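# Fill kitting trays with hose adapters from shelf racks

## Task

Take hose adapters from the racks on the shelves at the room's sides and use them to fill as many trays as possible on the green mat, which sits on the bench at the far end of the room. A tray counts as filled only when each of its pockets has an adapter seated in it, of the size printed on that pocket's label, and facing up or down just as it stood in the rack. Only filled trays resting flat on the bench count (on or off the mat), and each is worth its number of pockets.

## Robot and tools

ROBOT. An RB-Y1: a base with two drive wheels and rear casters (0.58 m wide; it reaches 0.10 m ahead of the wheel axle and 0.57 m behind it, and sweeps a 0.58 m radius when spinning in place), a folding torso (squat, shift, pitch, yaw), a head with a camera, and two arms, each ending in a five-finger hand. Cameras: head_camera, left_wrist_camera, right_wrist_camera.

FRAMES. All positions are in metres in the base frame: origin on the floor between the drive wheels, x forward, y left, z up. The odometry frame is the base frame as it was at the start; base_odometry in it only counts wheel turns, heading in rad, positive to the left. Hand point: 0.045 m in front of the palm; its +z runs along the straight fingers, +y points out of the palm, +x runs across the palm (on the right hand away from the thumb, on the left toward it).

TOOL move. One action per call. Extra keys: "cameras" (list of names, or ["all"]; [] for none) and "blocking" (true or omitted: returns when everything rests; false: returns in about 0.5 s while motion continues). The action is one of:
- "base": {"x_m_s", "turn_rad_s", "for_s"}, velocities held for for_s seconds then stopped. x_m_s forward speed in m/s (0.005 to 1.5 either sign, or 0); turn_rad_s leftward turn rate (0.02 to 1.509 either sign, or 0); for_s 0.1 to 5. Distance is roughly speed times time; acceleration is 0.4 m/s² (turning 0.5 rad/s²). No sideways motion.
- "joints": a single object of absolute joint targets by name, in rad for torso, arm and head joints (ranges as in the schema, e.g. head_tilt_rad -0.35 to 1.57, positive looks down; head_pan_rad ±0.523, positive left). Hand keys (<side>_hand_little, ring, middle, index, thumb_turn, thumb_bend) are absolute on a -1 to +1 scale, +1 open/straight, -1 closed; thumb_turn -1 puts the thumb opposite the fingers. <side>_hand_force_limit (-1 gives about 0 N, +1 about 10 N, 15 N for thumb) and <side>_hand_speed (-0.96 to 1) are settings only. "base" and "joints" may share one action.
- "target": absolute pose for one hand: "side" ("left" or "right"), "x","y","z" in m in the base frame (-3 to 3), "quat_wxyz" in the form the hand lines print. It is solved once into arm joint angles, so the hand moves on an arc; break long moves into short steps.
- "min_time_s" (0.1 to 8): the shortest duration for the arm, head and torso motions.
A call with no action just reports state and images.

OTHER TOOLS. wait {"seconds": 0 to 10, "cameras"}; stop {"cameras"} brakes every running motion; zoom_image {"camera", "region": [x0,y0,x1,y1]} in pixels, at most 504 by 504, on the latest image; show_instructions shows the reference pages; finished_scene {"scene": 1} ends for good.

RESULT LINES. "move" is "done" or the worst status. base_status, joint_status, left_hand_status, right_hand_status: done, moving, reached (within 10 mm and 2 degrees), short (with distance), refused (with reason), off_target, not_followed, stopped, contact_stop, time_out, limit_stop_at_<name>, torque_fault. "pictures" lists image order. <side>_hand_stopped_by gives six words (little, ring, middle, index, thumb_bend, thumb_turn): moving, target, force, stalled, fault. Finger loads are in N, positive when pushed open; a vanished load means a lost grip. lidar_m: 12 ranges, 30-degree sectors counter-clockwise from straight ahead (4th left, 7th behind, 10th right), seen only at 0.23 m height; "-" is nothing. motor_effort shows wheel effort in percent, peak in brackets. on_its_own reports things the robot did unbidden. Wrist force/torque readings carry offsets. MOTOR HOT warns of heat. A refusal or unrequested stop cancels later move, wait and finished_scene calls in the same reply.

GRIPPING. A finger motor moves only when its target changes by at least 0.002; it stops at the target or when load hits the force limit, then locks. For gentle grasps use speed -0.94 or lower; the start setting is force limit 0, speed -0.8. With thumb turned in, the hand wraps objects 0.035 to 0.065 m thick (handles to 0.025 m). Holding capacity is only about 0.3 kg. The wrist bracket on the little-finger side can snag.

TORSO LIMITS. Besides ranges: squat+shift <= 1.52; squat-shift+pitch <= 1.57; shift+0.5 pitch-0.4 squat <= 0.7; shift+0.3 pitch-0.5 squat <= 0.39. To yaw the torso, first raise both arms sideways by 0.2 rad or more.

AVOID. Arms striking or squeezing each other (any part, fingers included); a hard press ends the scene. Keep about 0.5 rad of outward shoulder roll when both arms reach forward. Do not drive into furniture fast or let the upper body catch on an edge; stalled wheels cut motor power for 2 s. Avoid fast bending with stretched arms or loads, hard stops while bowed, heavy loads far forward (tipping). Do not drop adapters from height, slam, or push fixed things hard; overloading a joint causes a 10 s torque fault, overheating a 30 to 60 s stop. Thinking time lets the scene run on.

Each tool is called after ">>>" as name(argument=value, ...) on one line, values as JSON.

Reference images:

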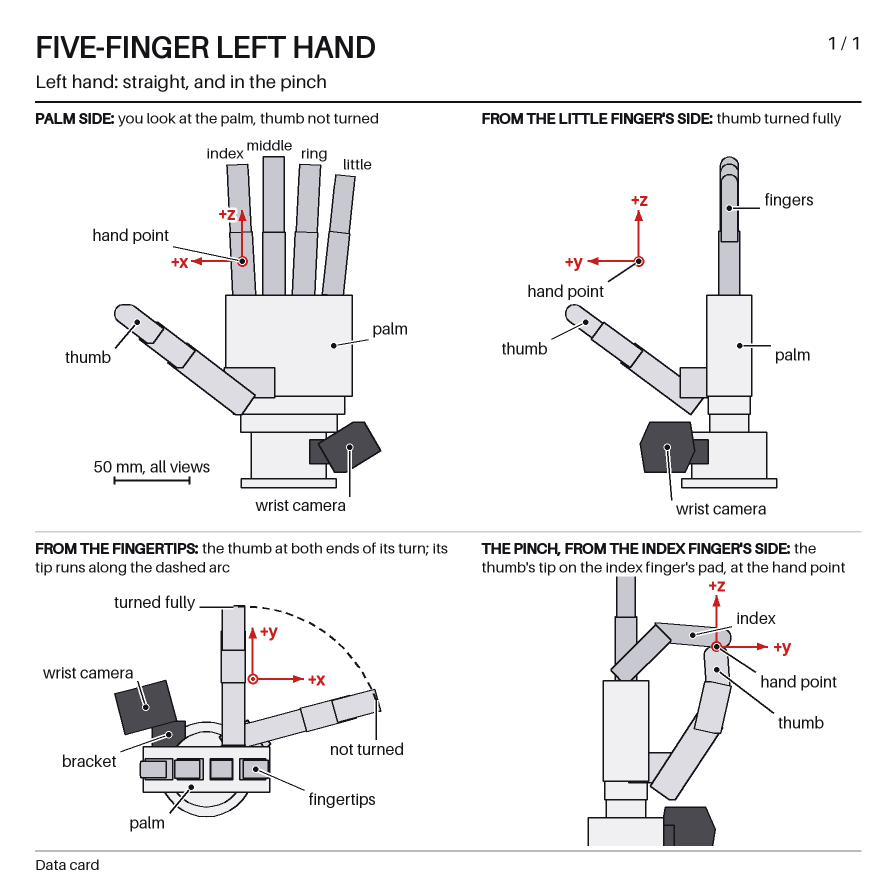

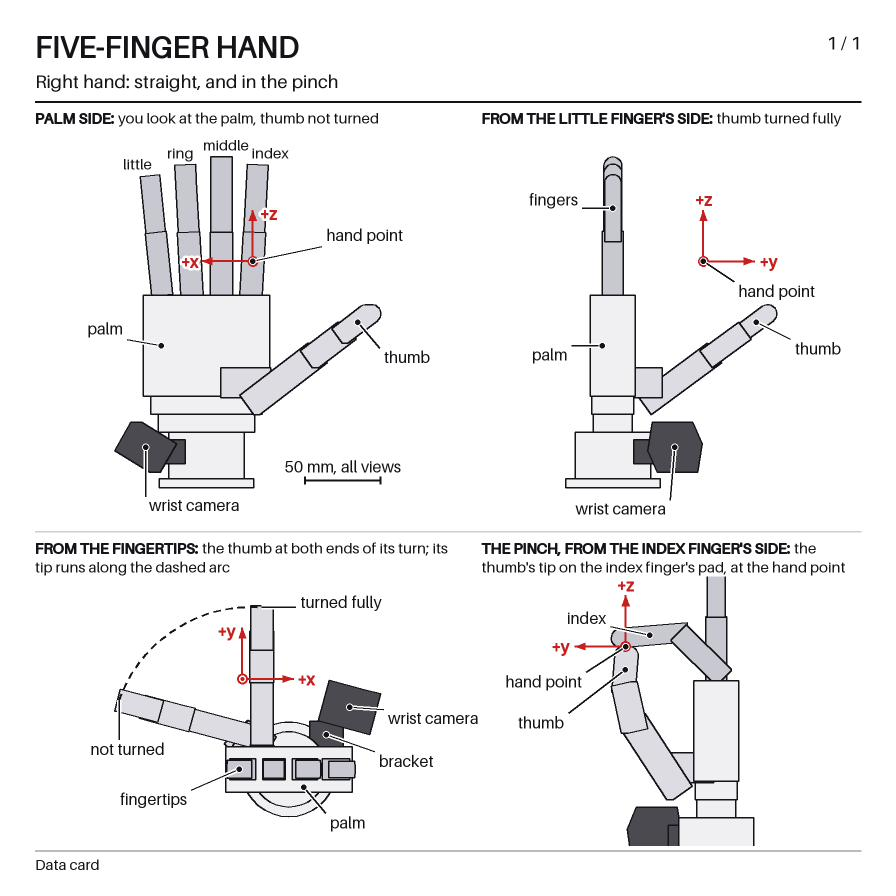

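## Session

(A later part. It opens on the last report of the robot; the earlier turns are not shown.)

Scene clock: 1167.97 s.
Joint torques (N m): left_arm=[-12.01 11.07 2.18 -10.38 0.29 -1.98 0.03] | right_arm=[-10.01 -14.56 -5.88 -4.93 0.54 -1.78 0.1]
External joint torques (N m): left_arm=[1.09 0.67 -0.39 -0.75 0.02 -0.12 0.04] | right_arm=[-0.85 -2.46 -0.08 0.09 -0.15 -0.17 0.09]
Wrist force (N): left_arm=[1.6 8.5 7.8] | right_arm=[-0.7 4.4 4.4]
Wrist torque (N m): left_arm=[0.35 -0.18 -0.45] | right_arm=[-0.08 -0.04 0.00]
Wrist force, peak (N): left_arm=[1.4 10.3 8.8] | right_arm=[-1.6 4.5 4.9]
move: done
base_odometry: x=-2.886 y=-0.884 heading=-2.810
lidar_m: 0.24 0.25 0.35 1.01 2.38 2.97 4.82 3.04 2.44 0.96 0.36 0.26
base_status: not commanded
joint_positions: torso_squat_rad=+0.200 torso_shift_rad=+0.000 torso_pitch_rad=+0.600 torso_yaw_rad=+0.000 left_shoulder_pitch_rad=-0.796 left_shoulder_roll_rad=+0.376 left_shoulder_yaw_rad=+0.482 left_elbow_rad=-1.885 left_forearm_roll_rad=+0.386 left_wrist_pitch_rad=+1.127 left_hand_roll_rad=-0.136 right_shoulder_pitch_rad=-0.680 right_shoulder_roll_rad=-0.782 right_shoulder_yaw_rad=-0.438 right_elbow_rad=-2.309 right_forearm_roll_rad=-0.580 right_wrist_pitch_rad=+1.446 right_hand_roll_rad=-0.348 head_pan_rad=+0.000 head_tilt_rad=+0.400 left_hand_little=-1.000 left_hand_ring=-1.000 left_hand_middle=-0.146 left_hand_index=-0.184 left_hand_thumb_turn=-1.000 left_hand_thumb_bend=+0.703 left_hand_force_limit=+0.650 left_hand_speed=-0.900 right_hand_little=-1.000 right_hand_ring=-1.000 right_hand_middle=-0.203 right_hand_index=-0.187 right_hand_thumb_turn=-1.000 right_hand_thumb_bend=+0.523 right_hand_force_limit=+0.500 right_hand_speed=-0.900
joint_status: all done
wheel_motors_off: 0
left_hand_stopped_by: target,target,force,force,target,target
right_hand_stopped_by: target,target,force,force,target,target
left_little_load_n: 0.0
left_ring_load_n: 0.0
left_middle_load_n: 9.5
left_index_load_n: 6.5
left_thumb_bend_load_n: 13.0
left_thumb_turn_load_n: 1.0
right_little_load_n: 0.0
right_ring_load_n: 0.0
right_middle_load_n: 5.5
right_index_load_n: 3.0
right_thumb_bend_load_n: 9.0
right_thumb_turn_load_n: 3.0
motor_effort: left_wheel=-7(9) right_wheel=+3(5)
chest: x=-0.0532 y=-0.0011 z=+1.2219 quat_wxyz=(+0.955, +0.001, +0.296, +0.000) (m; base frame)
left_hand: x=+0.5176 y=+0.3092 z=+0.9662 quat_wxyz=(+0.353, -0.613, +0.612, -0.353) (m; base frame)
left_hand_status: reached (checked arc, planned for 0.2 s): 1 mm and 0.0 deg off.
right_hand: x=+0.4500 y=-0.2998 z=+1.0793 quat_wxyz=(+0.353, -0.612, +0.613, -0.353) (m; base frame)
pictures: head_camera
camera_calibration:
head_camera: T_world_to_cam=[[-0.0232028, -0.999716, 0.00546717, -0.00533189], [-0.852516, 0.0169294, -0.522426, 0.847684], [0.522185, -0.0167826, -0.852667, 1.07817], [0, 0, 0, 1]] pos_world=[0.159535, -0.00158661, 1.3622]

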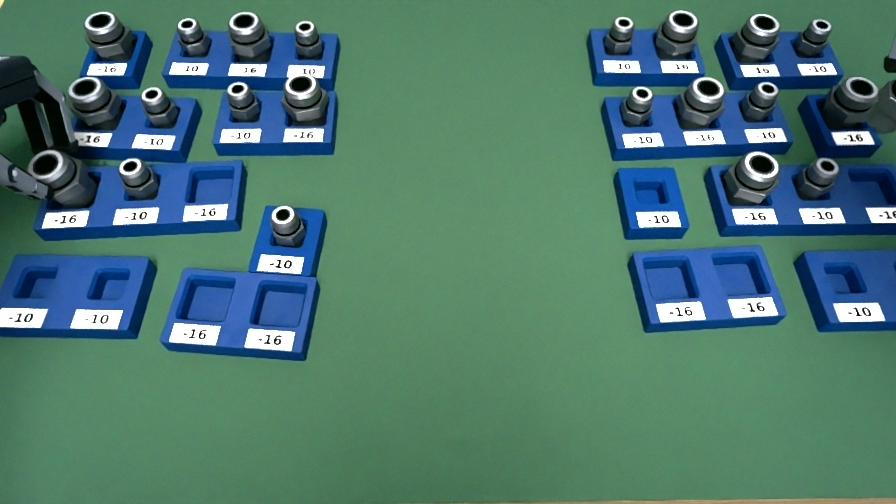

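>>> move(target={"side":"left","x":0.5182,"y":0.3096,"z":0.957,"quat_wxyz":[0.3536,-0.6124,0.6124,-0.3536]}, cameras=["head_camera"])

>>> zoom_image(camera="head_camera", region=[20, 130, 140, 220])

Scene clock: 1168.80 s.
Joint torques (N m): left_arm=[-9.16 9.84 1.97 -8.32 -0.12 -0.82 -0.12] | right_arm=[-9.98 -14.43 -6.06 -4.92 0.66 -1.73 0.03]
External joint torques (N m): left_arm=[3.86 -0.47 -0.58 1.45 -0.41 1.04 -0.12] | right_arm=[-0.82 -2.33 -0.27 0.1 -0.02 -0.12 0.03]
Wrist force (N): left_arm=[1.9 1.5 4.1] | right_arm=[-1.2 3.6 4.4]
Wrist torque (N m): left_arm=[0.19 -0.22 -0.40] | right_arm=[-0.20 0.08 -0.05]
Wrist force, peak (N): left_arm=[1.3 10.1 8.7] | right_arm=[-1.3 4.2 4.7]
move: done
base_odometry: x=-2.886 y=-0.884 heading=-2.810
lidar_m: 0.24 0.25 0.35 1.01 2.38 2.98 4.81 3.04 2.43 0.96 0.36 0.25
base_status: not commanded
joint_positions: torso_squat_rad=+0.200 torso_shift_rad=+0.000 torso_pitch_rad=+0.600 torso_yaw_rad=+0.000 left_shoulder_pitch_rad=-0.786 left_shoulder_roll_rad=+0.367 left_shoulder_yaw_rad=+0.480 left_elbow_rad=-1.867 left_forearm_roll_rad=+0.387 left_wrist_pitch_rad=+1.096 left_hand_roll_rad=-0.147 right_shoulder_pitch_rad=-0.680 right_shoulder_roll_rad=-0.782 right_shoulder_yaw_rad=-0.438 right_elbow_rad=-2.309 right_forearm_roll_rad=-0.580 right_wrist_pitch_rad=+1.446 right_hand_roll_rad=-0.348 head_pan_rad=+0.000 head_tilt_rad=+0.400 left_hand_little=-1.000 left_hand_ring=-1.000 left_hand_middle=-0.146 left_hand_index=-0.184 left_hand_thumb_turn=-1.000 left_hand_thumb_bend=+0.703 left_hand_force_limit=+0.650 left_hand_speed=-0.900 right_hand_little=-1.000 right_hand_ring=-1.000 right_hand_middle=-0.203 right_hand_index=-0.187 right_hand_thumb_turn=-1.000 right_hand_thumb_bend=+0.523 right_hand_force_limit=+0.500 right_hand_speed=-0.900
joint_status: all done
wheel_motors_off: 0
left_hand_stopped_by: target,target,force,force,target,target
right_hand_stopped_by: target,target,force,force,target,target
left_little_load_n: 0.5
left_ring_load_n: 0.0
left_middle_load_n: 9.0
left_index_load_n: 7.0
left_thumb_bend_load_n: 12.5
left_thumb_turn_load_n: 1.5
right_little_load_n: 0.0
right_ring_load_n: 0.0
right_middle_load_n: 5.5
right_index_load_n: 2.5
right_thumb_bend_load_n: 9.0
right_thumb_turn_load_n: 3.0
motor_effort: left_wheel=-5(9) right_wheel=+4(5)
chest: x=-0.0533 y=-0.0011 z=+1.2219 quat_wxyz=(+0.955, +0.001, +0.296, +0.000) (m; base frame)
left_hand: x=+0.5181 y=+0.3096 z=+0.9579 quat_wxyz=(+0.354, -0.612, +0.612, -0.354) (m; base frame)
left_hand_status: reached (checked arc, planned for 0.2 s): 1 mm and 0.1 deg off.
right_hand: x=+0.4500 y=-0.2998 z=+1.0794 quat_wxyz=(+0.353, -0.612, +0.613, -0.353) (m; base frame)
pictures: head_camera
camera_calibration:
head_camera: T_world_to_cam=[[-0.0232049, -0.999716, 0.00546294, -0.00532867], [-0.852471, 0.0169319, -0.522499, 0.847744], [0.522258, -0.0167815, -0.852622, 1.07824], [0, 0, 0, 1]] pos_world=[0.159435, -0.00158662, 1.3623]

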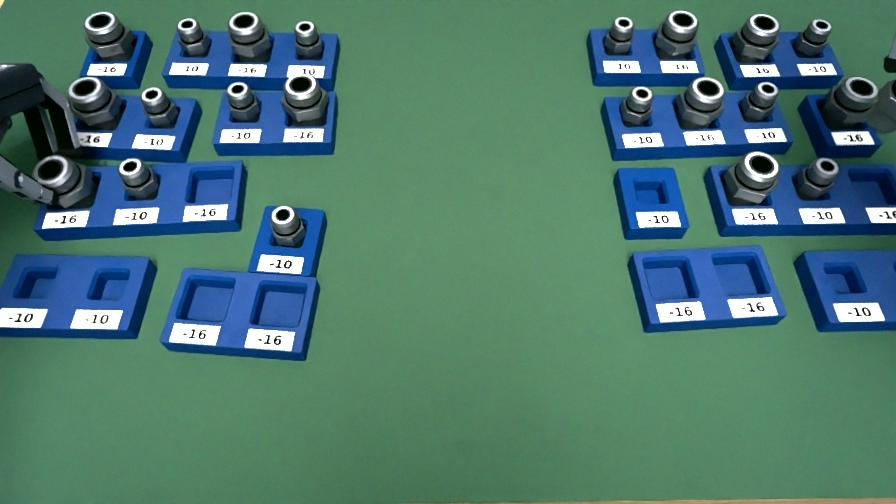

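Scaled by 4.200 from the camera's 896x504 image, which has a finer 1280x720 frame.

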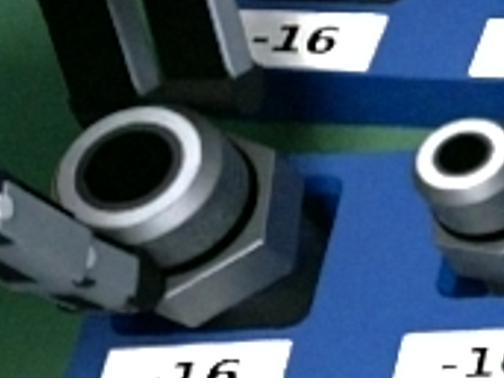

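>>> move(joints={"left_hand_speed":-0.7,"left_hand_index":0.2,"left_hand_middle":0.2,"left_hand_thumb_bend":0.88})

>>> move(target={"side":"left","x":0.510,"y":0.3096,"z":1.015,"quat_wxyz":[0.3536,-0.6124,0.6124,-0.3536]})

>>> move(joints={"left_shoulder_pitch_rad":-0.794,"left_shoulder_roll_rad":0.567,"left_shoulder_yaw_rad":0.675,"left_elbow_rad":-2.223,"left_forearm_roll_rad":0.595,"left_wrist_pitch_rad":1.559,"left_hand_roll_rad":-0.012})

>>> move(target={"side":"right","x":0.4862,"y":-0.1911,"z":1.005,"quat_wxyz":[0.3536,-0.6124,0.6124,-0.3536]})

>>> move(target={"side":"right","x":0.4962,"y":-0.1911,"z":0.955,"quat_wxyz":[0.3536,-0.6124,0.6124,-0.3536]}, cameras=["head_camera"])

>>> zoom_image(camera="head_camera", region=[600, 145, 700, 220])

>>> zoom_image(camera="head_camera", region=[20, 130, 140, 220])

Scene clock: 1170.20 s.
Joint torques (N m): left_arm=[-9.78 9.72 2.47 -8.9 0.09 -1.31 -0.08] | right_arm=[-10.15 -14.58 -6.1 -5.01 0.65 -1.67 -0.02]
External joint torques (N m): left_arm=[3.24 -0.59 -0.08 0.87 -0.2 0.55 -0.07] | right_arm=[-0.99 -2.48 -0.3 0.02 -0.04 -0.07 -0.02]
Wrist force (N): left_arm=[1.6 6.6 6.8] | right_arm=[-0.7 3.9 4.0]
Wrist torque (N m): left_arm=[0.31 -0.18 -0.46] | right_arm=[-0.10 -0.01 -0.01]
Wrist force, peak (N): left_arm=[2.0 6.8 7.3] | right_arm=[-0.7 4.7 4.8]
move: done
base_odometry: x=-2.886 y=-0.884 heading=-2.810
lidar_m: 0.24 0.25 0.35 1.01 2.38 2.98 4.81 3.03 2.44 0.96 0.36 0.26
base_status: not commanded
joint_positions: torso_squat_rad=+0.200 torso_shift_rad=+0.000 torso_pitch_rad=+0.600 torso_yaw_rad=+0.000 left_shoulder_pitch_rad=-0.786 left_shoulder_roll_rad=+0.367 left_shoulder_yaw_rad=+0.480 left_elbow_rad=-1.867 left_forearm_roll_rad=+0.387 left_wrist_pitch_rad=+1.096 left_hand_roll_rad=-0.147 right_shoulder_pitch_rad=-0.680 right_shoulder_roll_rad=-0.782 right_shoulder_yaw_rad=-0.438 right_elbow_rad=-2.309 right_forearm_roll_rad=-0.580 right_wrist_pitch_rad=+1.446 right_hand_roll_rad=-0.348 head_pan_rad=+0.000 head_tilt_rad=+0.400 left_hand_little=-1.000 left_hand_ring=-1.000 left_hand_middle=+0.200 left_hand_index=+0.200 left_hand_thumb_turn=-1.000 left_hand_thumb_bend=+0.880 left_hand_force_limit=+0.650 left_hand_speed=-0.700 right_hand_little=-1.000 right_hand_ring=-1.000 right_hand_middle=-0.203 right_hand_index=-0.187 right_hand_thumb_turn=-1.000 right_hand_thumb_bend=+0.523 right_hand_force_limit=+0.500 right_hand_speed=-0.900
joint_status: all done
wheel_motors_off: 0
left_hand_stopped_by: target,target,target,target,target,target
right_hand_stopped_by: target,target,force,force,target,target
left_little_load_n: 0.0
left_ring_load_n: 0.0
left_middle_load_n: 0.0
left_index_load_n: 0.0
left_thumb_bend_load_n: 0.0
left_thumb_turn_load_n: 0.0
right_little_load_n: 0.0
right_ring_load_n: 0.0
right_middle_load_n: 5.5
right_index_load_n: 2.5
right_thumb_bend_load_n: 9.0
right_thumb_turn_load_n: 3.0
motor_effort: left_wheel=-8(9) right_wheel=+3(4)
chest: x=-0.0533 y=-0.0011 z=+1.2219 quat_wxyz=(+0.955, +0.001, +0.296, +0.000) (m; base frame)
left_hand: x=+0.5180 y=+0.3096 z=+0.9577 quat_wxyz=(+0.354, -0.612, +0.612, -0.354) (m; base frame)
right_hand: x=+0.4500 y=-0.2998 z=+1.0794 quat_wxyz=(+0.353, -0.612, +0.613, -0.353) (m; base frame)
pictures: none

Scene clock: 1170.93 s.
Joint torques (N m): left_arm=[-11.32 10.43 3.75 -8.52 0.23 -1.68 0.04] | right_arm=[-9.94 -14.2 -6.03 -4.88 0.69 -1.76 0.12]
External joint torques (N m): left_arm=[1.95 -0.54 0.9 0.2 0.05 0.2 0.05] | right_arm=[-0.78 -2.1 -0.23 0.15 0 -0.15 0.11]
Wrist force (N): left_arm=[1.5 6.7 6.7] | right_arm=[-0.8 4.0 4.4]
Wrist torque (N m): left_arm=[0.33 -0.16 -0.30] | right_arm=[-0.12 0.07 -0.01]
Wrist force, peak (N): left_arm=[1.5 8.6 7.4] | right_arm=[-0.4 5.0 4.4]
move: done
base_odometry: x=-2.886 y=-0.884 heading=-2.810
lidar_m: 0.24 0.26 0.36 1.02 2.36 2.99 4.81 3.02 2.44 0.96 0.36 0.24
base_status: not commanded
joint_positions: torso_squat_rad=+0.200 torso_shift_rad=+0.000 torso_pitch_rad=+0.600 torso_yaw_rad=+0.000 left_shoulder_pitch_rad=-0.843 left_shoulder_roll_rad=+0.438 left_shoulder_yaw_rad=+0.501 left_elbow_rad=-1.991 left_forearm_roll_rad=+0.401 left_wrist_pitch_rad=+1.292 left_hand_roll_rad=-0.072 right_shoulder_pitch_rad=-0.680 right_shoulder_roll_rad=-0.782 right_shoulder_yaw_rad=-0.438 right_elbow_rad=-2.309 right_forearm_roll_rad=-0.580 right_wrist_pitch_rad=+1.446 right_hand_roll_rad=-0.348 head_pan_rad=+0.000 head_tilt_rad=+0.400 left_hand_little=-1.000 left_hand_ring=-1.000 left_hand_middle=+0.200 left_hand_index=+0.200 left_hand_thumb_turn=-1.000 left_hand_thumb_bend=+0.880 left_hand_force_limit=+0.650 left_hand_speed=-0.700 right_hand_little=-1.000 right_hand_ring=-1.000 right_hand_middle=-0.203 right_hand_index=-0.187 right_hand_thumb_turn=-1.000 right_hand_thumb_bend=+0.523 right_hand_force_limit=+0.500 right_hand_speed=-0.900
joint_status: all done
wheel_motors_off: 0
left_hand_stopped_by: target,target,target,target,target,target
right_hand_stopped_by: target,target,force,force,target,target
left_little_load_n: 0.0
left_ring_load_n: 0.0
left_middle_load_n: 0.0
left_index_load_n: 0.0
left_thumb_bend_load_n: 0.0
left_thumb_turn_load_n: 0.0
right_little_load_n: 0.0
right_ring_load_n: 0.0
right_middle_load_n: 5.5
right_index_load_n: 2.5
right_thumb_bend_load_n: 9.0
right_thumb_turn_load_n: 3.0
motor_effort: left_wheel=-7(8) right_wheel=+3(4)
chest: x=-0.0533 y=-0.0011 z=+1.2219 quat_wxyz=(+0.955, +0.001, +0.296, +0.000) (m; base frame)
left_hand: x=+0.5103 y=+0.3097 z=+1.0150 quat_wxyz=(+0.354, -0.612, +0.612, -0.354) (m; base frame)
left_hand_status: reached (checked arc, planned for 0.4 s): 0 mm and 0.1 deg off.
right_hand: x=+0.4500 y=-0.2998 z=+1.0794 quat_wxyz=(+0.353, -0.612, +0.613, -0.353) (m; base frame)
pictures: none

Scene clock: 1171.87 s.
Joint torques (N m): left_arm=[-8.04 11.89 3.55 -6.57 -0.29 -1.7 0.15] | right_arm=[-9.83 -14.51 -5.74 -4.87 0.72 -1.73 0.03]
External joint torques (N m): left_arm=[2.56 -0.61 0.13 -0.11 -0.34 0.19 0.15] | right_arm=[-0.67 -2.41 0.06 0.15 0.03 -0.13 0.02]
Wrist force (N): left_arm=[1.8 6.6 6.9] | right_arm=[-0.5 4.4 3.8]
Wrist torque (N m): left_arm=[0.29 -0.18 -0.27] | right_arm=[-0.10 0.05 0.01]
Wrist force, peak (N): left_arm=[1.9 7.5 7.6] | right_arm=[-1.7 3.5 5.5]
move: done
base_odometry: x=-2.886 y=-0.884 heading=-2.810
lidar_m: 0.24 0.25 0.35 1.01 2.38 2.99 4.81 3.03 2.44 0.97 0.36 0.25
base_status: not commanded
joint_positions: torso_squat_rad=+0.200 torso_shift_rad=+0.000 torso_pitch_rad=+0.600 torso_yaw_rad=+0.000 left_shoulder_pitch_rad=-0.794 left_shoulder_roll_rad=+0.567 left_shoulder_yaw_rad=+0.675 left_elbow_rad=-2.223 left_forearm_roll_rad=+0.595 left_wrist_pitch_rad=+1.559 left_hand_roll_rad=-0.012 right_shoulder_pitch_rad=-0.680 right_shoulder_roll_rad=-0.782 right_shoulder_yaw_rad=-0.438 right_elbow_rad=-2.309 right_forearm_roll_rad=-0.580 right_wrist_pitch_rad=+1.446 right_hand_roll_rad=-0.348 head_pan_rad=+0.000 head_tilt_rad=+0.400 left_hand_little=-1.000 left_hand_ring=-1.000 left_hand_middle=+0.200 left_hand_index=+0.200 left_hand_thumb_turn=-1.000 left_hand_thumb_bend=+0.880 left_hand_force_limit=+0.650 left_hand_speed=-0.700 right_hand_little=-1.000 right_hand_ring=-1.000 right_hand_middle=-0.203 right_hand_index=-0.187 right_hand_thumb_turn=-1.000 right_hand_thumb_bend=+0.523 right_hand_force_limit=+0.500 right_hand_speed=-0.900
joint_status: all done
wheel_motors_off: 0
left_hand_stopped_by: target,target,target,target,target,target
right_hand_stopped_by: target,target,force,force,target,target
left_little_load_n: 0.0
left_ring_load_n: 0.0
left_middle_load_n: 0.0
left_index_load_n: 0.0
left_thumb_bend_load_n: 0.0
left_thumb_turn_load_n: 0.0
right_little_load_n: 0.0
right_ring_load_n: 0.0
right_middle_load_n: 6.0
right_index_load_n: 3.0
right_thumb_bend_load_n: 9.0
right_thumb_turn_load_n: 3.0
motor_effort: left_wheel=-7(9) right_wheel=+3(4)
chest: x=-0.0533 y=-0.0012 z=+1.2219 quat_wxyz=(+0.955, +0.001, +0.296, +0.000) (m; base frame)
left_hand: x=+0.4501 y=+0.3402 z=+1.0801 quat_wxyz=(+0.354, -0.612, +0.613, -0.353) (m; base frame)
right_hand: x=+0.4500 y=-0.2998 z=+1.0794 quat_wxyz=(+0.353, -0.612, +0.613, -0.353) (m; base frame)
pictures: none

Scene clock: 1173.37 s.
Joint torques (N m): left_arm=[-7.86 12.01 3.54 -6.5 -0.28 -1.84 0.12] | right_arm=[-13.1 -9.36 -5.38 -6.84 0.79 -1.55 -0.05]
External joint torques (N m): left_arm=[2.74 -0.48 0.11 -0.05 -0.34 0.04 0.13] | right_arm=[-1.04 -2.01 -0.56 0.38 -0.09 -0.03 -0.06]
Wrist force (N): left_arm=[1.4 6.8 6.9] | right_arm=[-0.7 4.0 4.8]
Wrist torque (N m): left_arm=[0.32 -0.14 -0.29] | right_arm=[-0.11 -0.03 -0.16]
Wrist force, peak (N): left_arm=[1.2 7.0 7.3] | right_arm=[-1.3 4.6 5.1]
move: done
base_odometry: x=-2.886 y=-0.884 heading=-2.810
lidar_m: 0.24 0.26 0.36 1.01 2.37 2.98 4.81 3.03 2.43 0.96 0.36 0.25
base_status: not commanded
joint_positions: torso_squat_rad=+0.200 torso_shift_rad=+0.000 torso_pitch_rad=+0.600 torso_yaw_rad=+0.000 left_shoulder_pitch_rad=-0.794 left_shoulder_roll_rad=+0.567 left_shoulder_yaw_rad=+0.675 left_elbow_rad=-2.223 left_forearm_roll_rad=+0.595 left_wrist_pitch_rad=+1.559 left_hand_roll_rad=-0.012 right_shoulder_pitch_rad=-0.796 right_shoulder_roll_rad=-0.556 right_shoulder_yaw_rad=+0.007 right_elbow_rad=-2.190 right_forearm_roll_rad=-0.109 right_wrist_pitch_rad=+1.339 right_hand_roll_rad=-0.481 head_pan_rad=+0.000 head_tilt_rad=+0.400 left_hand_little=-1.000 left_hand_ring=-1.000 left_hand_middle=+0.200 left_hand_index=+0.200 left_hand_thumb_turn=-1.000 left_hand_thumb_bend=+0.880 left_hand_force_limit=+0.650 left_hand_speed=-0.700 right_hand_little=-1.000 right_hand_ring=-1.000 right_hand_middle=-0.203 right_hand_index=-0.187 right_hand_thumb_turn=-1.000 right_hand_thumb_bend=+0.523 right_hand_force_limit=+0.500 right_hand_speed=-0.900
joint_status: all done
wheel_motors_off: 0
left_hand_stopped_by: target,target,target,target,target,target
right_hand_stopped_by: target,target,force,force,target,target
left_little_load_n: 0.0
left_ring_load_n: 0.0
left_middle_load_n: 0.0
left_index_load_n: 0.0
left_thumb_bend_load_n: 0.0
left_thumb_turn_load_n: 0.0
right_little_load_n: 0.0
right_ring_load_n: 0.0
right_middle_load_n: 6.0
right_index_load_n: 3.0
right_thumb_bend_load_n: 9.0
right_thumb_turn_load_n: 3.0
motor_effort: left_wheel=-6(9) right_wheel=+4(5)
chest: x=-0.0533 y=-0.0012 z=+1.2219 quat_wxyz=(+0.955, +0.001, +0.296, +0.000) (m; base frame)
left_hand: x=+0.4501 y=+0.3402 z=+1.0801 quat_wxyz=(+0.354, -0.612, +0.613, -0.353) (m; base frame)
right_hand: x=+0.4860 y=-0.1910 z=+1.0048 quat_wxyz=(+0.354, -0.613, +0.612, -0.353) (m; base frame)
right_hand_status: reached (checked arc, planned for 0.8 s): 0 mm and 0.0 deg off.
pictures: none

Scene clock: 1174.13 s.
Joint torques (N m): left_arm=[-8 12.37 3.55 -6.49 -0.03 -1.8 0.38] | right_arm=[-13.14 -7.72 -4.95 -8.29 0.89 -1.47 -0.36]
External joint torques (N m): left_arm=[2.59 -0.13 0.12 -0.03 -0.09 0.09 0.38] | right_arm=[-1.36 -0.8 -0.23 -0.15 0.03 0.04 -0.36]
Wrist force (N): left_arm=[1.9 6.7 7.1] | right_arm=[-1.2 4.1 4.2]
Wrist torque (N m): left_arm=[0.30 -0.20 -0.27] | right_arm=[-0.15 0.06 -0.17]
Wrist force, peak (N): left_arm=[1.8 7.1 7.1] | right_arm=[-1.1 6.2 4.2]
move: done
base_odometry: x=-2.886 y=-0.884 heading=-2.810
lidar_m: 0.24 0.25 0.36 1.01 2.37 2.96 4.82 3.02 2.43 0.95 0.36 0.25
base_status: not commanded
joint_positions: torso_squat_rad=+0.200 torso_shift_rad=+0.000 torso_pitch_rad=+0.600 torso_yaw_rad=+0.000 left_shoulder_pitch_rad=-0.794 left_shoulder_roll_rad=+0.567 left_shoulder_yaw_rad=+0.675 left_elbow_rad=-2.223 left_forearm_roll_rad=+0.595 left_wrist_pitch_rad=+1.559 left_hand_roll_rad=-0.012 right_shoulder_pitch_rad=-0.732 right_shoulder_roll_rad=-0.516 right_shoulder_yaw_rad=+0.048 right_elbow_rad=-2.064 right_forearm_roll_rad=-0.042 right_wrist_pitch_rad=+1.150 right_hand_roll_rad=-0.490 head_pan_rad=+0.000 head_tilt_rad=+0.400 left_hand_little=-1.000 left_hand_ring=-1.000 left_hand_middle=+0.200 left_hand_index=+0.200 left_hand_thumb_turn=-1.000 left_hand_thumb_bend=+0.880 left_hand_force_limit=+0.650 left_hand_speed=-0.700 right_hand_little=-1.000 right_hand_ring=-1.000 right_hand_middle=-0.203 right_hand_index=-0.187 right_hand_thumb_turn=-1.000 right_hand_thumb_bend=+0.523 right_hand_force_limit=+0.500 right_hand_speed=-0.900
joint_status: all done
wheel_motors_off: 0
left_hand_stopped_by: target,target,target,target,target,target
right_hand_stopped_by: target,target,force,force,target,target
left_little_load_n: 0.0
left_ring_load_n: 0.0
left_middle_load_n: 0.0
left_index_load_n: 0.0
left_thumb_bend_load_n: 0.0
left_thumb_turn_load_n: 0.5
right_little_load_n: 0.5
right_ring_load_n: 0.0
right_middle_load_n: 5.5
right_index_load_n: 3.0
right_thumb_bend_load_n: 9.0
right_thumb_turn_load_n: 3.0
motor_effort: left_wheel=-9(9) right_wheel=+3(4)
chest: x=-0.0533 y=-0.0012 z=+1.2219 quat_wxyz=(+0.955, +0.001, +0.296, +0.000) (m; base frame)
left_hand: x=+0.4501 y=+0.3402 z=+1.0801 quat_wxyz=(+0.354, -0.612, +0.613, -0.353) (m; base frame)
right_hand: x=+0.4954 y=-0.1913 z=+0.9550 quat_wxyz=(+0.353, -0.613, +0.612, -0.353) (m; base frame)
right_hand_status: reached (checked arc, planned for 0.4 s): 1 mm and 0.1 deg off.
pictures: head_camera
camera_calibration:
head_camera: T_world_to_cam=[[-0.0231533, -0.999717, 0.00537734, -0.00532039], [-0.852472, 0.0169327, -0.522498, 0.847744], [0.522259, -0.0166816, -0.852624, 1.07824], [0, 0, 0, 1]] pos_world=[0.159435, -0.00168675, 1.3623]

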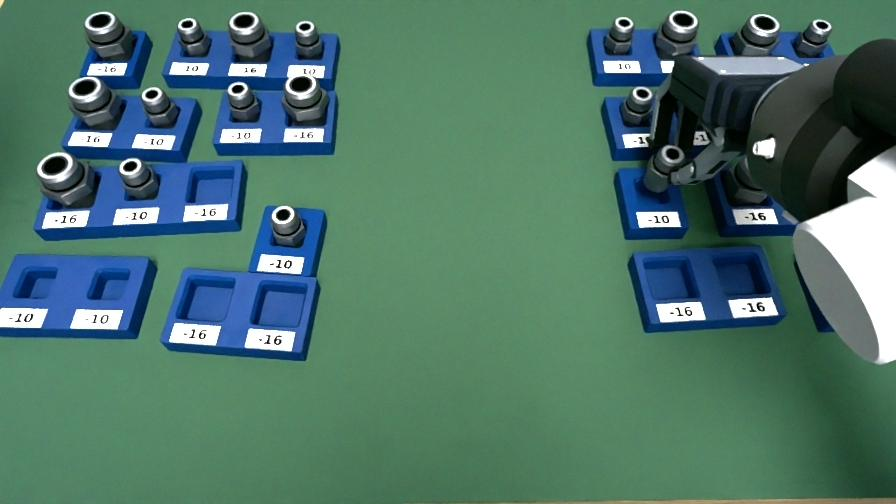

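Scaled by 5.040 from the camera's 896x504 image, which has a finer 1280x720 frame.

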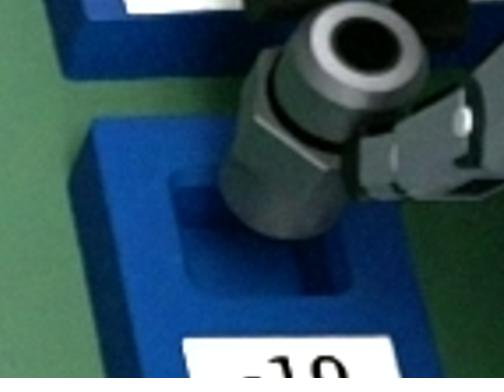

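Scaled by 4.200 from the camera's 896x504 image, which has a finer 1280x720 frame.

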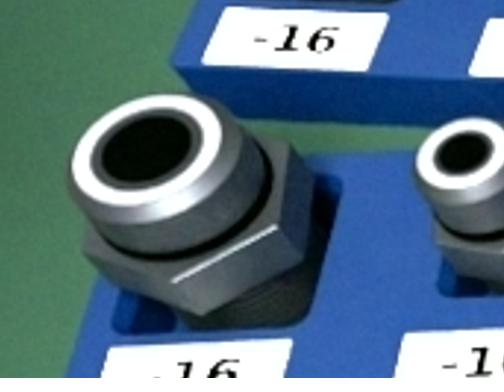

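>>> move(target={"side":"right","x":0.4957,"y":-0.1911,"z":0.942,"quat_wxyz":[0.3536,-0.6124,0.6124,-0.3536]}, cameras=["head_camera"])

>>> zoom_image(camera="head_camera", region=[600, 145, 700, 220])

Scene clock: 1174.97 s.
Joint torques (N m): left_arm=[-8.42 12.46 3.45 -6.72 -0.04 -1.66 0.1] | right_arm=[-12.89 -7.65 -4.29 -8.16 0.98 -1.73 -0.2]
External joint torques (N m): left_arm=[2.17 -0.03 0.02 -0.26 -0.09 0.22 0.11] | right_arm=[-1.3 -0.88 0.37 0.16 0.12 -0.23 -0.21]
Wrist force (N): left_arm=[1.5 6.5 6.9] | right_arm=[-0.6 4.0 4.7]
Wrist torque (N m): left_arm=[0.28 -0.15 -0.31] | right_arm=[-0.13 -0.09 -0.20]
Wrist force, peak (N): left_arm=[1.6 6.9 7.2] | right_arm=[-1.0 5.7 4.5]
move: done
base_odometry: x=-2.886 y=-0.884 heading=-2.810
lidar_m: 0.24 0.25 0.35 1.02 2.38 2.98 4.81 3.02 2.43 0.96 0.35 0.26
base_status: not commanded
joint_positions: torso_squat_rad=+0.200 torso_shift_rad=+0.000 torso_pitch_rad=+0.600 torso_yaw_rad=+0.000 left_shoulder_pitch_rad=-0.794 left_shoulder_roll_rad=+0.567 left_shoulder_yaw_rad=+0.675 left_elbow_rad=-2.223 left_forearm_roll_rad=+0.595 left_wrist_pitch_rad=+1.559 left_hand_roll_rad=-0.012 right_shoulder_pitch_rad=-0.712 right_shoulder_roll_rad=-0.505 right_shoulder_yaw_rad=+0.057 right_elbow_rad=-2.038 right_forearm_roll_rad=-0.024 right_wrist_pitch_rad=+1.105 right_hand_roll_rad=-0.494 head_pan_rad=+0.000 head_tilt_rad=+0.400 left_hand_little=-1.000 left_hand_ring=-1.000 left_hand_middle=+0.200 left_hand_index=+0.200 left_hand_thumb_turn=-1.000 left_hand_thumb_bend=+0.880 left_hand_force_limit=+0.650 left_hand_speed=-0.700 right_hand_little=-1.000 right_hand_ring=-1.000 right_hand_middle=-0.203 right_hand_index=-0.187 right_hand_thumb_turn=-1.000 right_hand_thumb_bend=+0.523 right_hand_force_limit=+0.500 right_hand_speed=-0.900
joint_status: all done
wheel_motors_off: 0
left_hand_stopped_by: target,target,target,target,target,target
right_hand_stopped_by: target,target,force,force,target,target
left_little_load_n: 0.0
left_ring_load_n: 0.5
left_middle_load_n: 0.0
left_index_load_n: 0.0
left_thumb_bend_load_n: 0.0
left_thumb_turn_load_n: 0.0
right_little_load_n: 0.0
right_ring_load_n: 0.0
right_middle_load_n: 6.0
right_index_load_n: 3.0
right_thumb_bend_load_n: 9.0
right_thumb_turn_load_n: 3.5
motor_effort: left_wheel=-7(8) right_wheel=+4(4)
chest: x=-0.0533 y=-0.0012 z=+1.2219 quat_wxyz=(+0.955, +0.001, +0.296, +0.000) (m; base frame)
left_hand: x=+0.4501 y=+0.3402 z=+1.0801 quat_wxyz=(+0.354, -0.612, +0.613, -0.353) (m; base frame)
right_hand: x=+0.4949 y=-0.1912 z=+0.9420 quat_wxyz=(+0.353, -0.613, +0.612, -0.353) (m; base frame)
right_hand_status: reached (checked arc, planned for 0.2 s): 1 mm and 0.1 deg off.
pictures: head_camera
camera_calibration:
head_camera: T_world_to_cam=[[-0.0231533, -0.999717, 0.00537734, -0.00532039], [-0.852472, 0.0169327, -0.522498, 0.847744], [0.522259, -0.0166816, -0.852624, 1.07824], [0, 0, 0, 1]] pos_world=[0.159435, -0.00168675, 1.3623]

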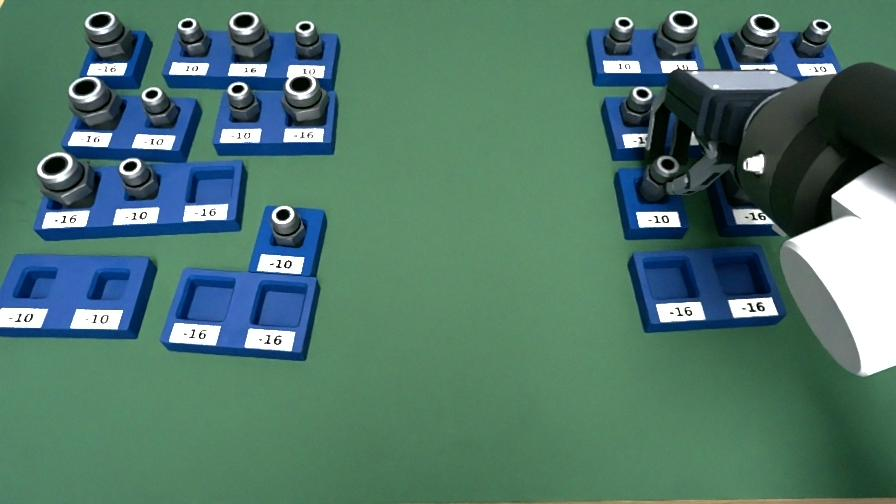

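Scaled by 5.040 from the camera's 896x504 image, which has a finer 1280x720 frame.

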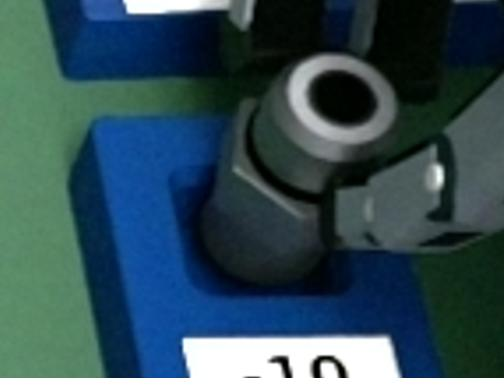

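Well centered. Continue down.

>>> move(target={"side":"right","x":0.4960,"y":-0.1913,"z":0.934,"quat_wxyz":[0.3536,-0.6124,0.6124,-0.3536]})

>>> move(target={"side":"right","x":0.4960,"y":-0.1913,"z":0.930,"quat_wxyz":[0.3536,-0.6124,0.6124,-0.3536]}, cameras=["head_camera"])

>>> zoom_image(camera="head_camera", region=[600, 145, 700, 220])

Scene clock: 1175.67 s.
Joint torques (N m): left_arm=[-8.01 11.97 3.72 -6.69 -0.16 -1.68 0.04] | right_arm=[-12.42 -7.65 -4.34 -8.26 0.89 -1.6 -0.23]
External joint torques (N m): left_arm=[2.59 -0.52 0.29 -0.23 -0.21 0.21 0.05] | right_arm=[-0.91 -0.96 0.28 0.17 0.04 -0.1 -0.24]
Wrist force (N): left_arm=[1.5 6.6 6.6] | right_arm=[-0.5 3.8 3.8]
Wrist torque (N m): left_arm=[0.30 -0.15 -0.29] | right_arm=[-0.14 -0.01 -0.14]
Wrist force, peak (N): left_arm=[1.7 6.9 7.1] | right_arm=[-0.2 5.7 5.3]
move: done
base_odometry: x=-2.886 y=-0.884 heading=-2.810
lidar_m: 0.24 0.26 0.36 1.02 2.36 2.97 4.81 3.03 2.44 0.96 0.36 0.26
base_status: not commanded
joint_positions: torso_squat_rad=+0.200 torso_shift_rad=+0.000 torso_pitch_rad=+0.600 torso_yaw_rad=+0.000 left_shoulder_pitch_rad=-0.794 left_shoulder_roll_rad=+0.567 left_shoulder_yaw_rad=+0.675 left_elbow_rad=-2.223 left_forearm_roll_rad=+0.595 left_wrist_pitch_rad=+1.559 left_hand_roll_rad=-0.012 right_shoulder_pitch_rad=-0.702 right_shoulder_roll_rad=-0.499 right_shoulder_yaw_rad=+0.063 right_elbow_rad=-2.017 right_forearm_roll_rad=-0.013 right_wrist_pitch_rad=+1.074 right_hand_roll_rad=-0.498 head_pan_rad=+0.000 head_tilt_rad=+0.400 left_hand_little=-1.000 left_hand_ring=-1.000 left_hand_middle=+0.200 left_hand_index=+0.200 left_hand_thumb_turn=-1.000 left_hand_thumb_bend=+0.880 left_hand_force_limit=+0.650 left_hand_speed=-0.700 right_hand_little=-1.000 right_hand_ring=-1.000 right_hand_middle=-0.203 right_hand_index=-0.187 right_hand_thumb_turn=-1.000 right_hand_thumb_bend=+0.523 right_hand_force_limit=+0.500 right_hand_speed=-0.900
joint_status: all done
wheel_motors_off: 0
left_hand_stopped_by: target,target,target,target,target,target
right_hand_stopped_by: target,target,force,force,target,target
left_little_load_n: 0.0
left_ring_load_n: 0.0
left_middle_load_n: 0.0
left_index_load_n: 0.0
left_thumb_bend_load_n: 0.0
left_thumb_turn_load_n: 0.0
right_little_load_n: 0.0
right_ring_load_n: 0.0
right_middle_load_n: 5.5
right_index_load_n: 3.0
right_thumb_bend_load_n: 9.0
right_thumb_turn_load_n: 3.5
motor_effort: left_wheel=-7(9) right_wheel=+3(4)
chest: x=-0.0533 y=-0.0012 z=+1.2219 quat_wxyz=(+0.955, +0.001, +0.296, +0.000) (m; base frame)
left_hand: x=+0.4501 y=+0.3402 z=+1.0801 quat_wxyz=(+0.354, -0.612, +0.613, -0.353) (m; base frame)
right_hand: x=+0.4956 y=-0.1914 z=+0.9339 quat_wxyz=(+0.353, -0.613, +0.612, -0.353) (m; base frame)
right_hand_status: reached (checked arc, planned for 0.2 s): 0 mm and 0.1 deg off.
pictures: none

Scene clock: 1176.20 s.
Joint torques (N m): left_arm=[-7.82 11.8 3.44 -6.42 0.02 -1.57 0.18] | right_arm=[-10.46 -7.48 -4.2 -6.39 0.74 -0.99 -0.27]
External joint torques (N m): left_arm=[2.77 -0.69 0.01 0.04 -0.04 0.32 0.18] | right_arm=[1.03 -0.83 0.4 2.1 -0.11 0.51 -0.28]
Wrist force (N): left_arm=[1.6 6.7 6.7] | right_arm=[-1.3 -0.1 -0.7]
Wrist torque (N m): left_arm=[0.30 -0.16 -0.29] | right_arm=[-0.20 0.06 -0.19]
Wrist force, peak (N): left_arm=[1.7 6.9 7.4] | right_arm=[-0.2 4.6 5.0]
move: done
base_odometry: x=-2.886 y=-0.884 heading=-2.810
lidar_m: 0.24 0.25 0.36 1.01 2.38 2.97 4.81 3.03 2.43 0.96 0.36 0.25
base_status: not commanded
joint_positions: torso_squat_rad=+0.200 torso_shift_rad=+0.000 torso_pitch_rad=+0.600 torso_yaw_rad=+0.000 left_shoulder_pitch_rad=-0.794 left_shoulder_roll_rad=+0.567 left_shoulder_yaw_rad=+0.675 left_elbow_rad=-2.223 left_forearm_roll_rad=+0.595 left_wrist_pitch_rad=+1.559 left_hand_roll_rad=-0.012 right_shoulder_pitch_rad=-0.698 right_shoulder_roll_rad=-0.495 right_shoulder_yaw_rad=+0.065 right_elbow_rad=-2.007 right_forearm_roll_rad=-0.007 right_wrist_pitch_rad=+1.059 right_hand_roll_rad=-0.499 head_pan_rad=+0.000 head_tilt_rad=+0.400 left_hand_little=-1.000 left_hand_ring=-1.000 left_hand_middle=+0.200 left_hand_index=+0.200 left_hand_thumb_turn=-1.000 left_hand_thumb_bend=+0.880 left_hand_force_limit=+0.650 left_hand_speed=-0.700 right_hand_little=-1.000 right_hand_ring=-1.000 right_hand_middle=-0.203 right_hand_index=-0.187 right_hand_thumb_turn=-1.000 right_hand_thumb_bend=+0.523 right_hand_force_limit=+0.500 right_hand_speed=-0.900
joint_status: all done
wheel_motors_off: 0
left_hand_stopped_by: target,target,target,target,target,target
right_hand_stopped_by: target,target,force,force,target,target
left_little_load_n: 0.0
left_ring_load_n: 0.0
left_middle_load_n: 0.0
left_index_load_n: 0.0
left_thumb_bend_load_n: 0.0
left_thumb_turn_load_n: 0.0
right_little_load_n: 0.0
right_ring_load_n: 0.0
right_middle_load_n: 3.5
right_index_load_n: 5.5
right_thumb_bend_load_n: 7.0
right_thumb_turn_load_n: 3.0
motor_effort: left_wheel=-6(9) right_wheel=+4(4)
chest: x=-0.0534 y=-0.0012 z=+1.2219 quat_wxyz=(+0.955, +0.001, +0.295, +0.000) (m; base frame)
left_hand: x=+0.4501 y=+0.3402 z=+1.0801 quat_wxyz=(+0.354, -0.612, +0.613, -0.353) (m; base frame)
right_hand: x=+0.4960 y=-0.1912 z=+0.9304 quat_wxyz=(+0.354, -0.612, +0.612, -0.354) (m; base frame)
right_hand_status: reached (checked arc, planned for 0.1 s): 0 mm and 0.0 deg off.
pictures: head_camera
camera_calibration:
head_camera: T_world_to_cam=[[-0.0231519, -0.999718, 0.00537624, -0.00532142], [-0.852401, 0.0169298, -0.522615, 0.847806], [0.522376, -0.0166823, -0.852552, 1.07817], [0, 0, 0, 1]] pos_world=[0.159335, -0.00168674, 1.3623]

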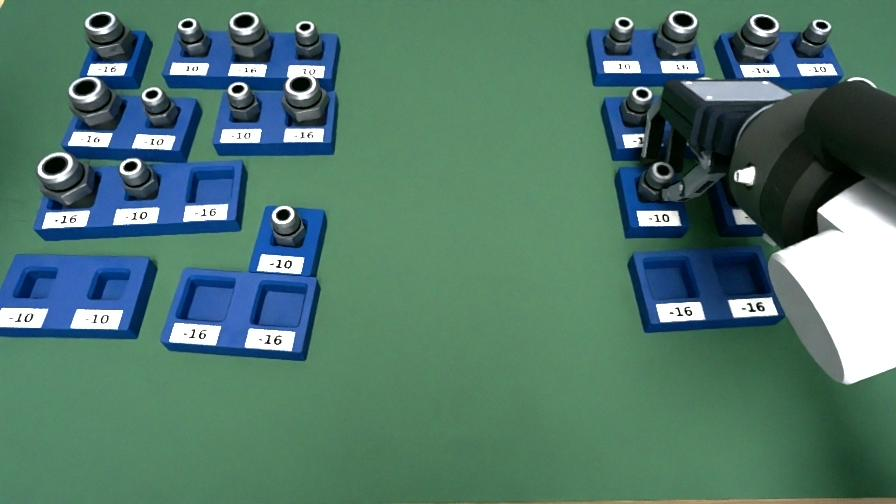

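Scaled by 5.040 from the camera's 896x504 image, which has a finer 1280x720 frame.

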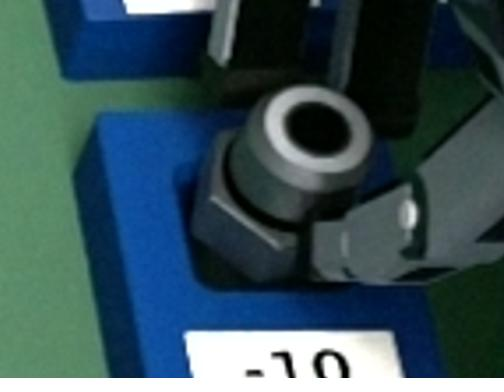

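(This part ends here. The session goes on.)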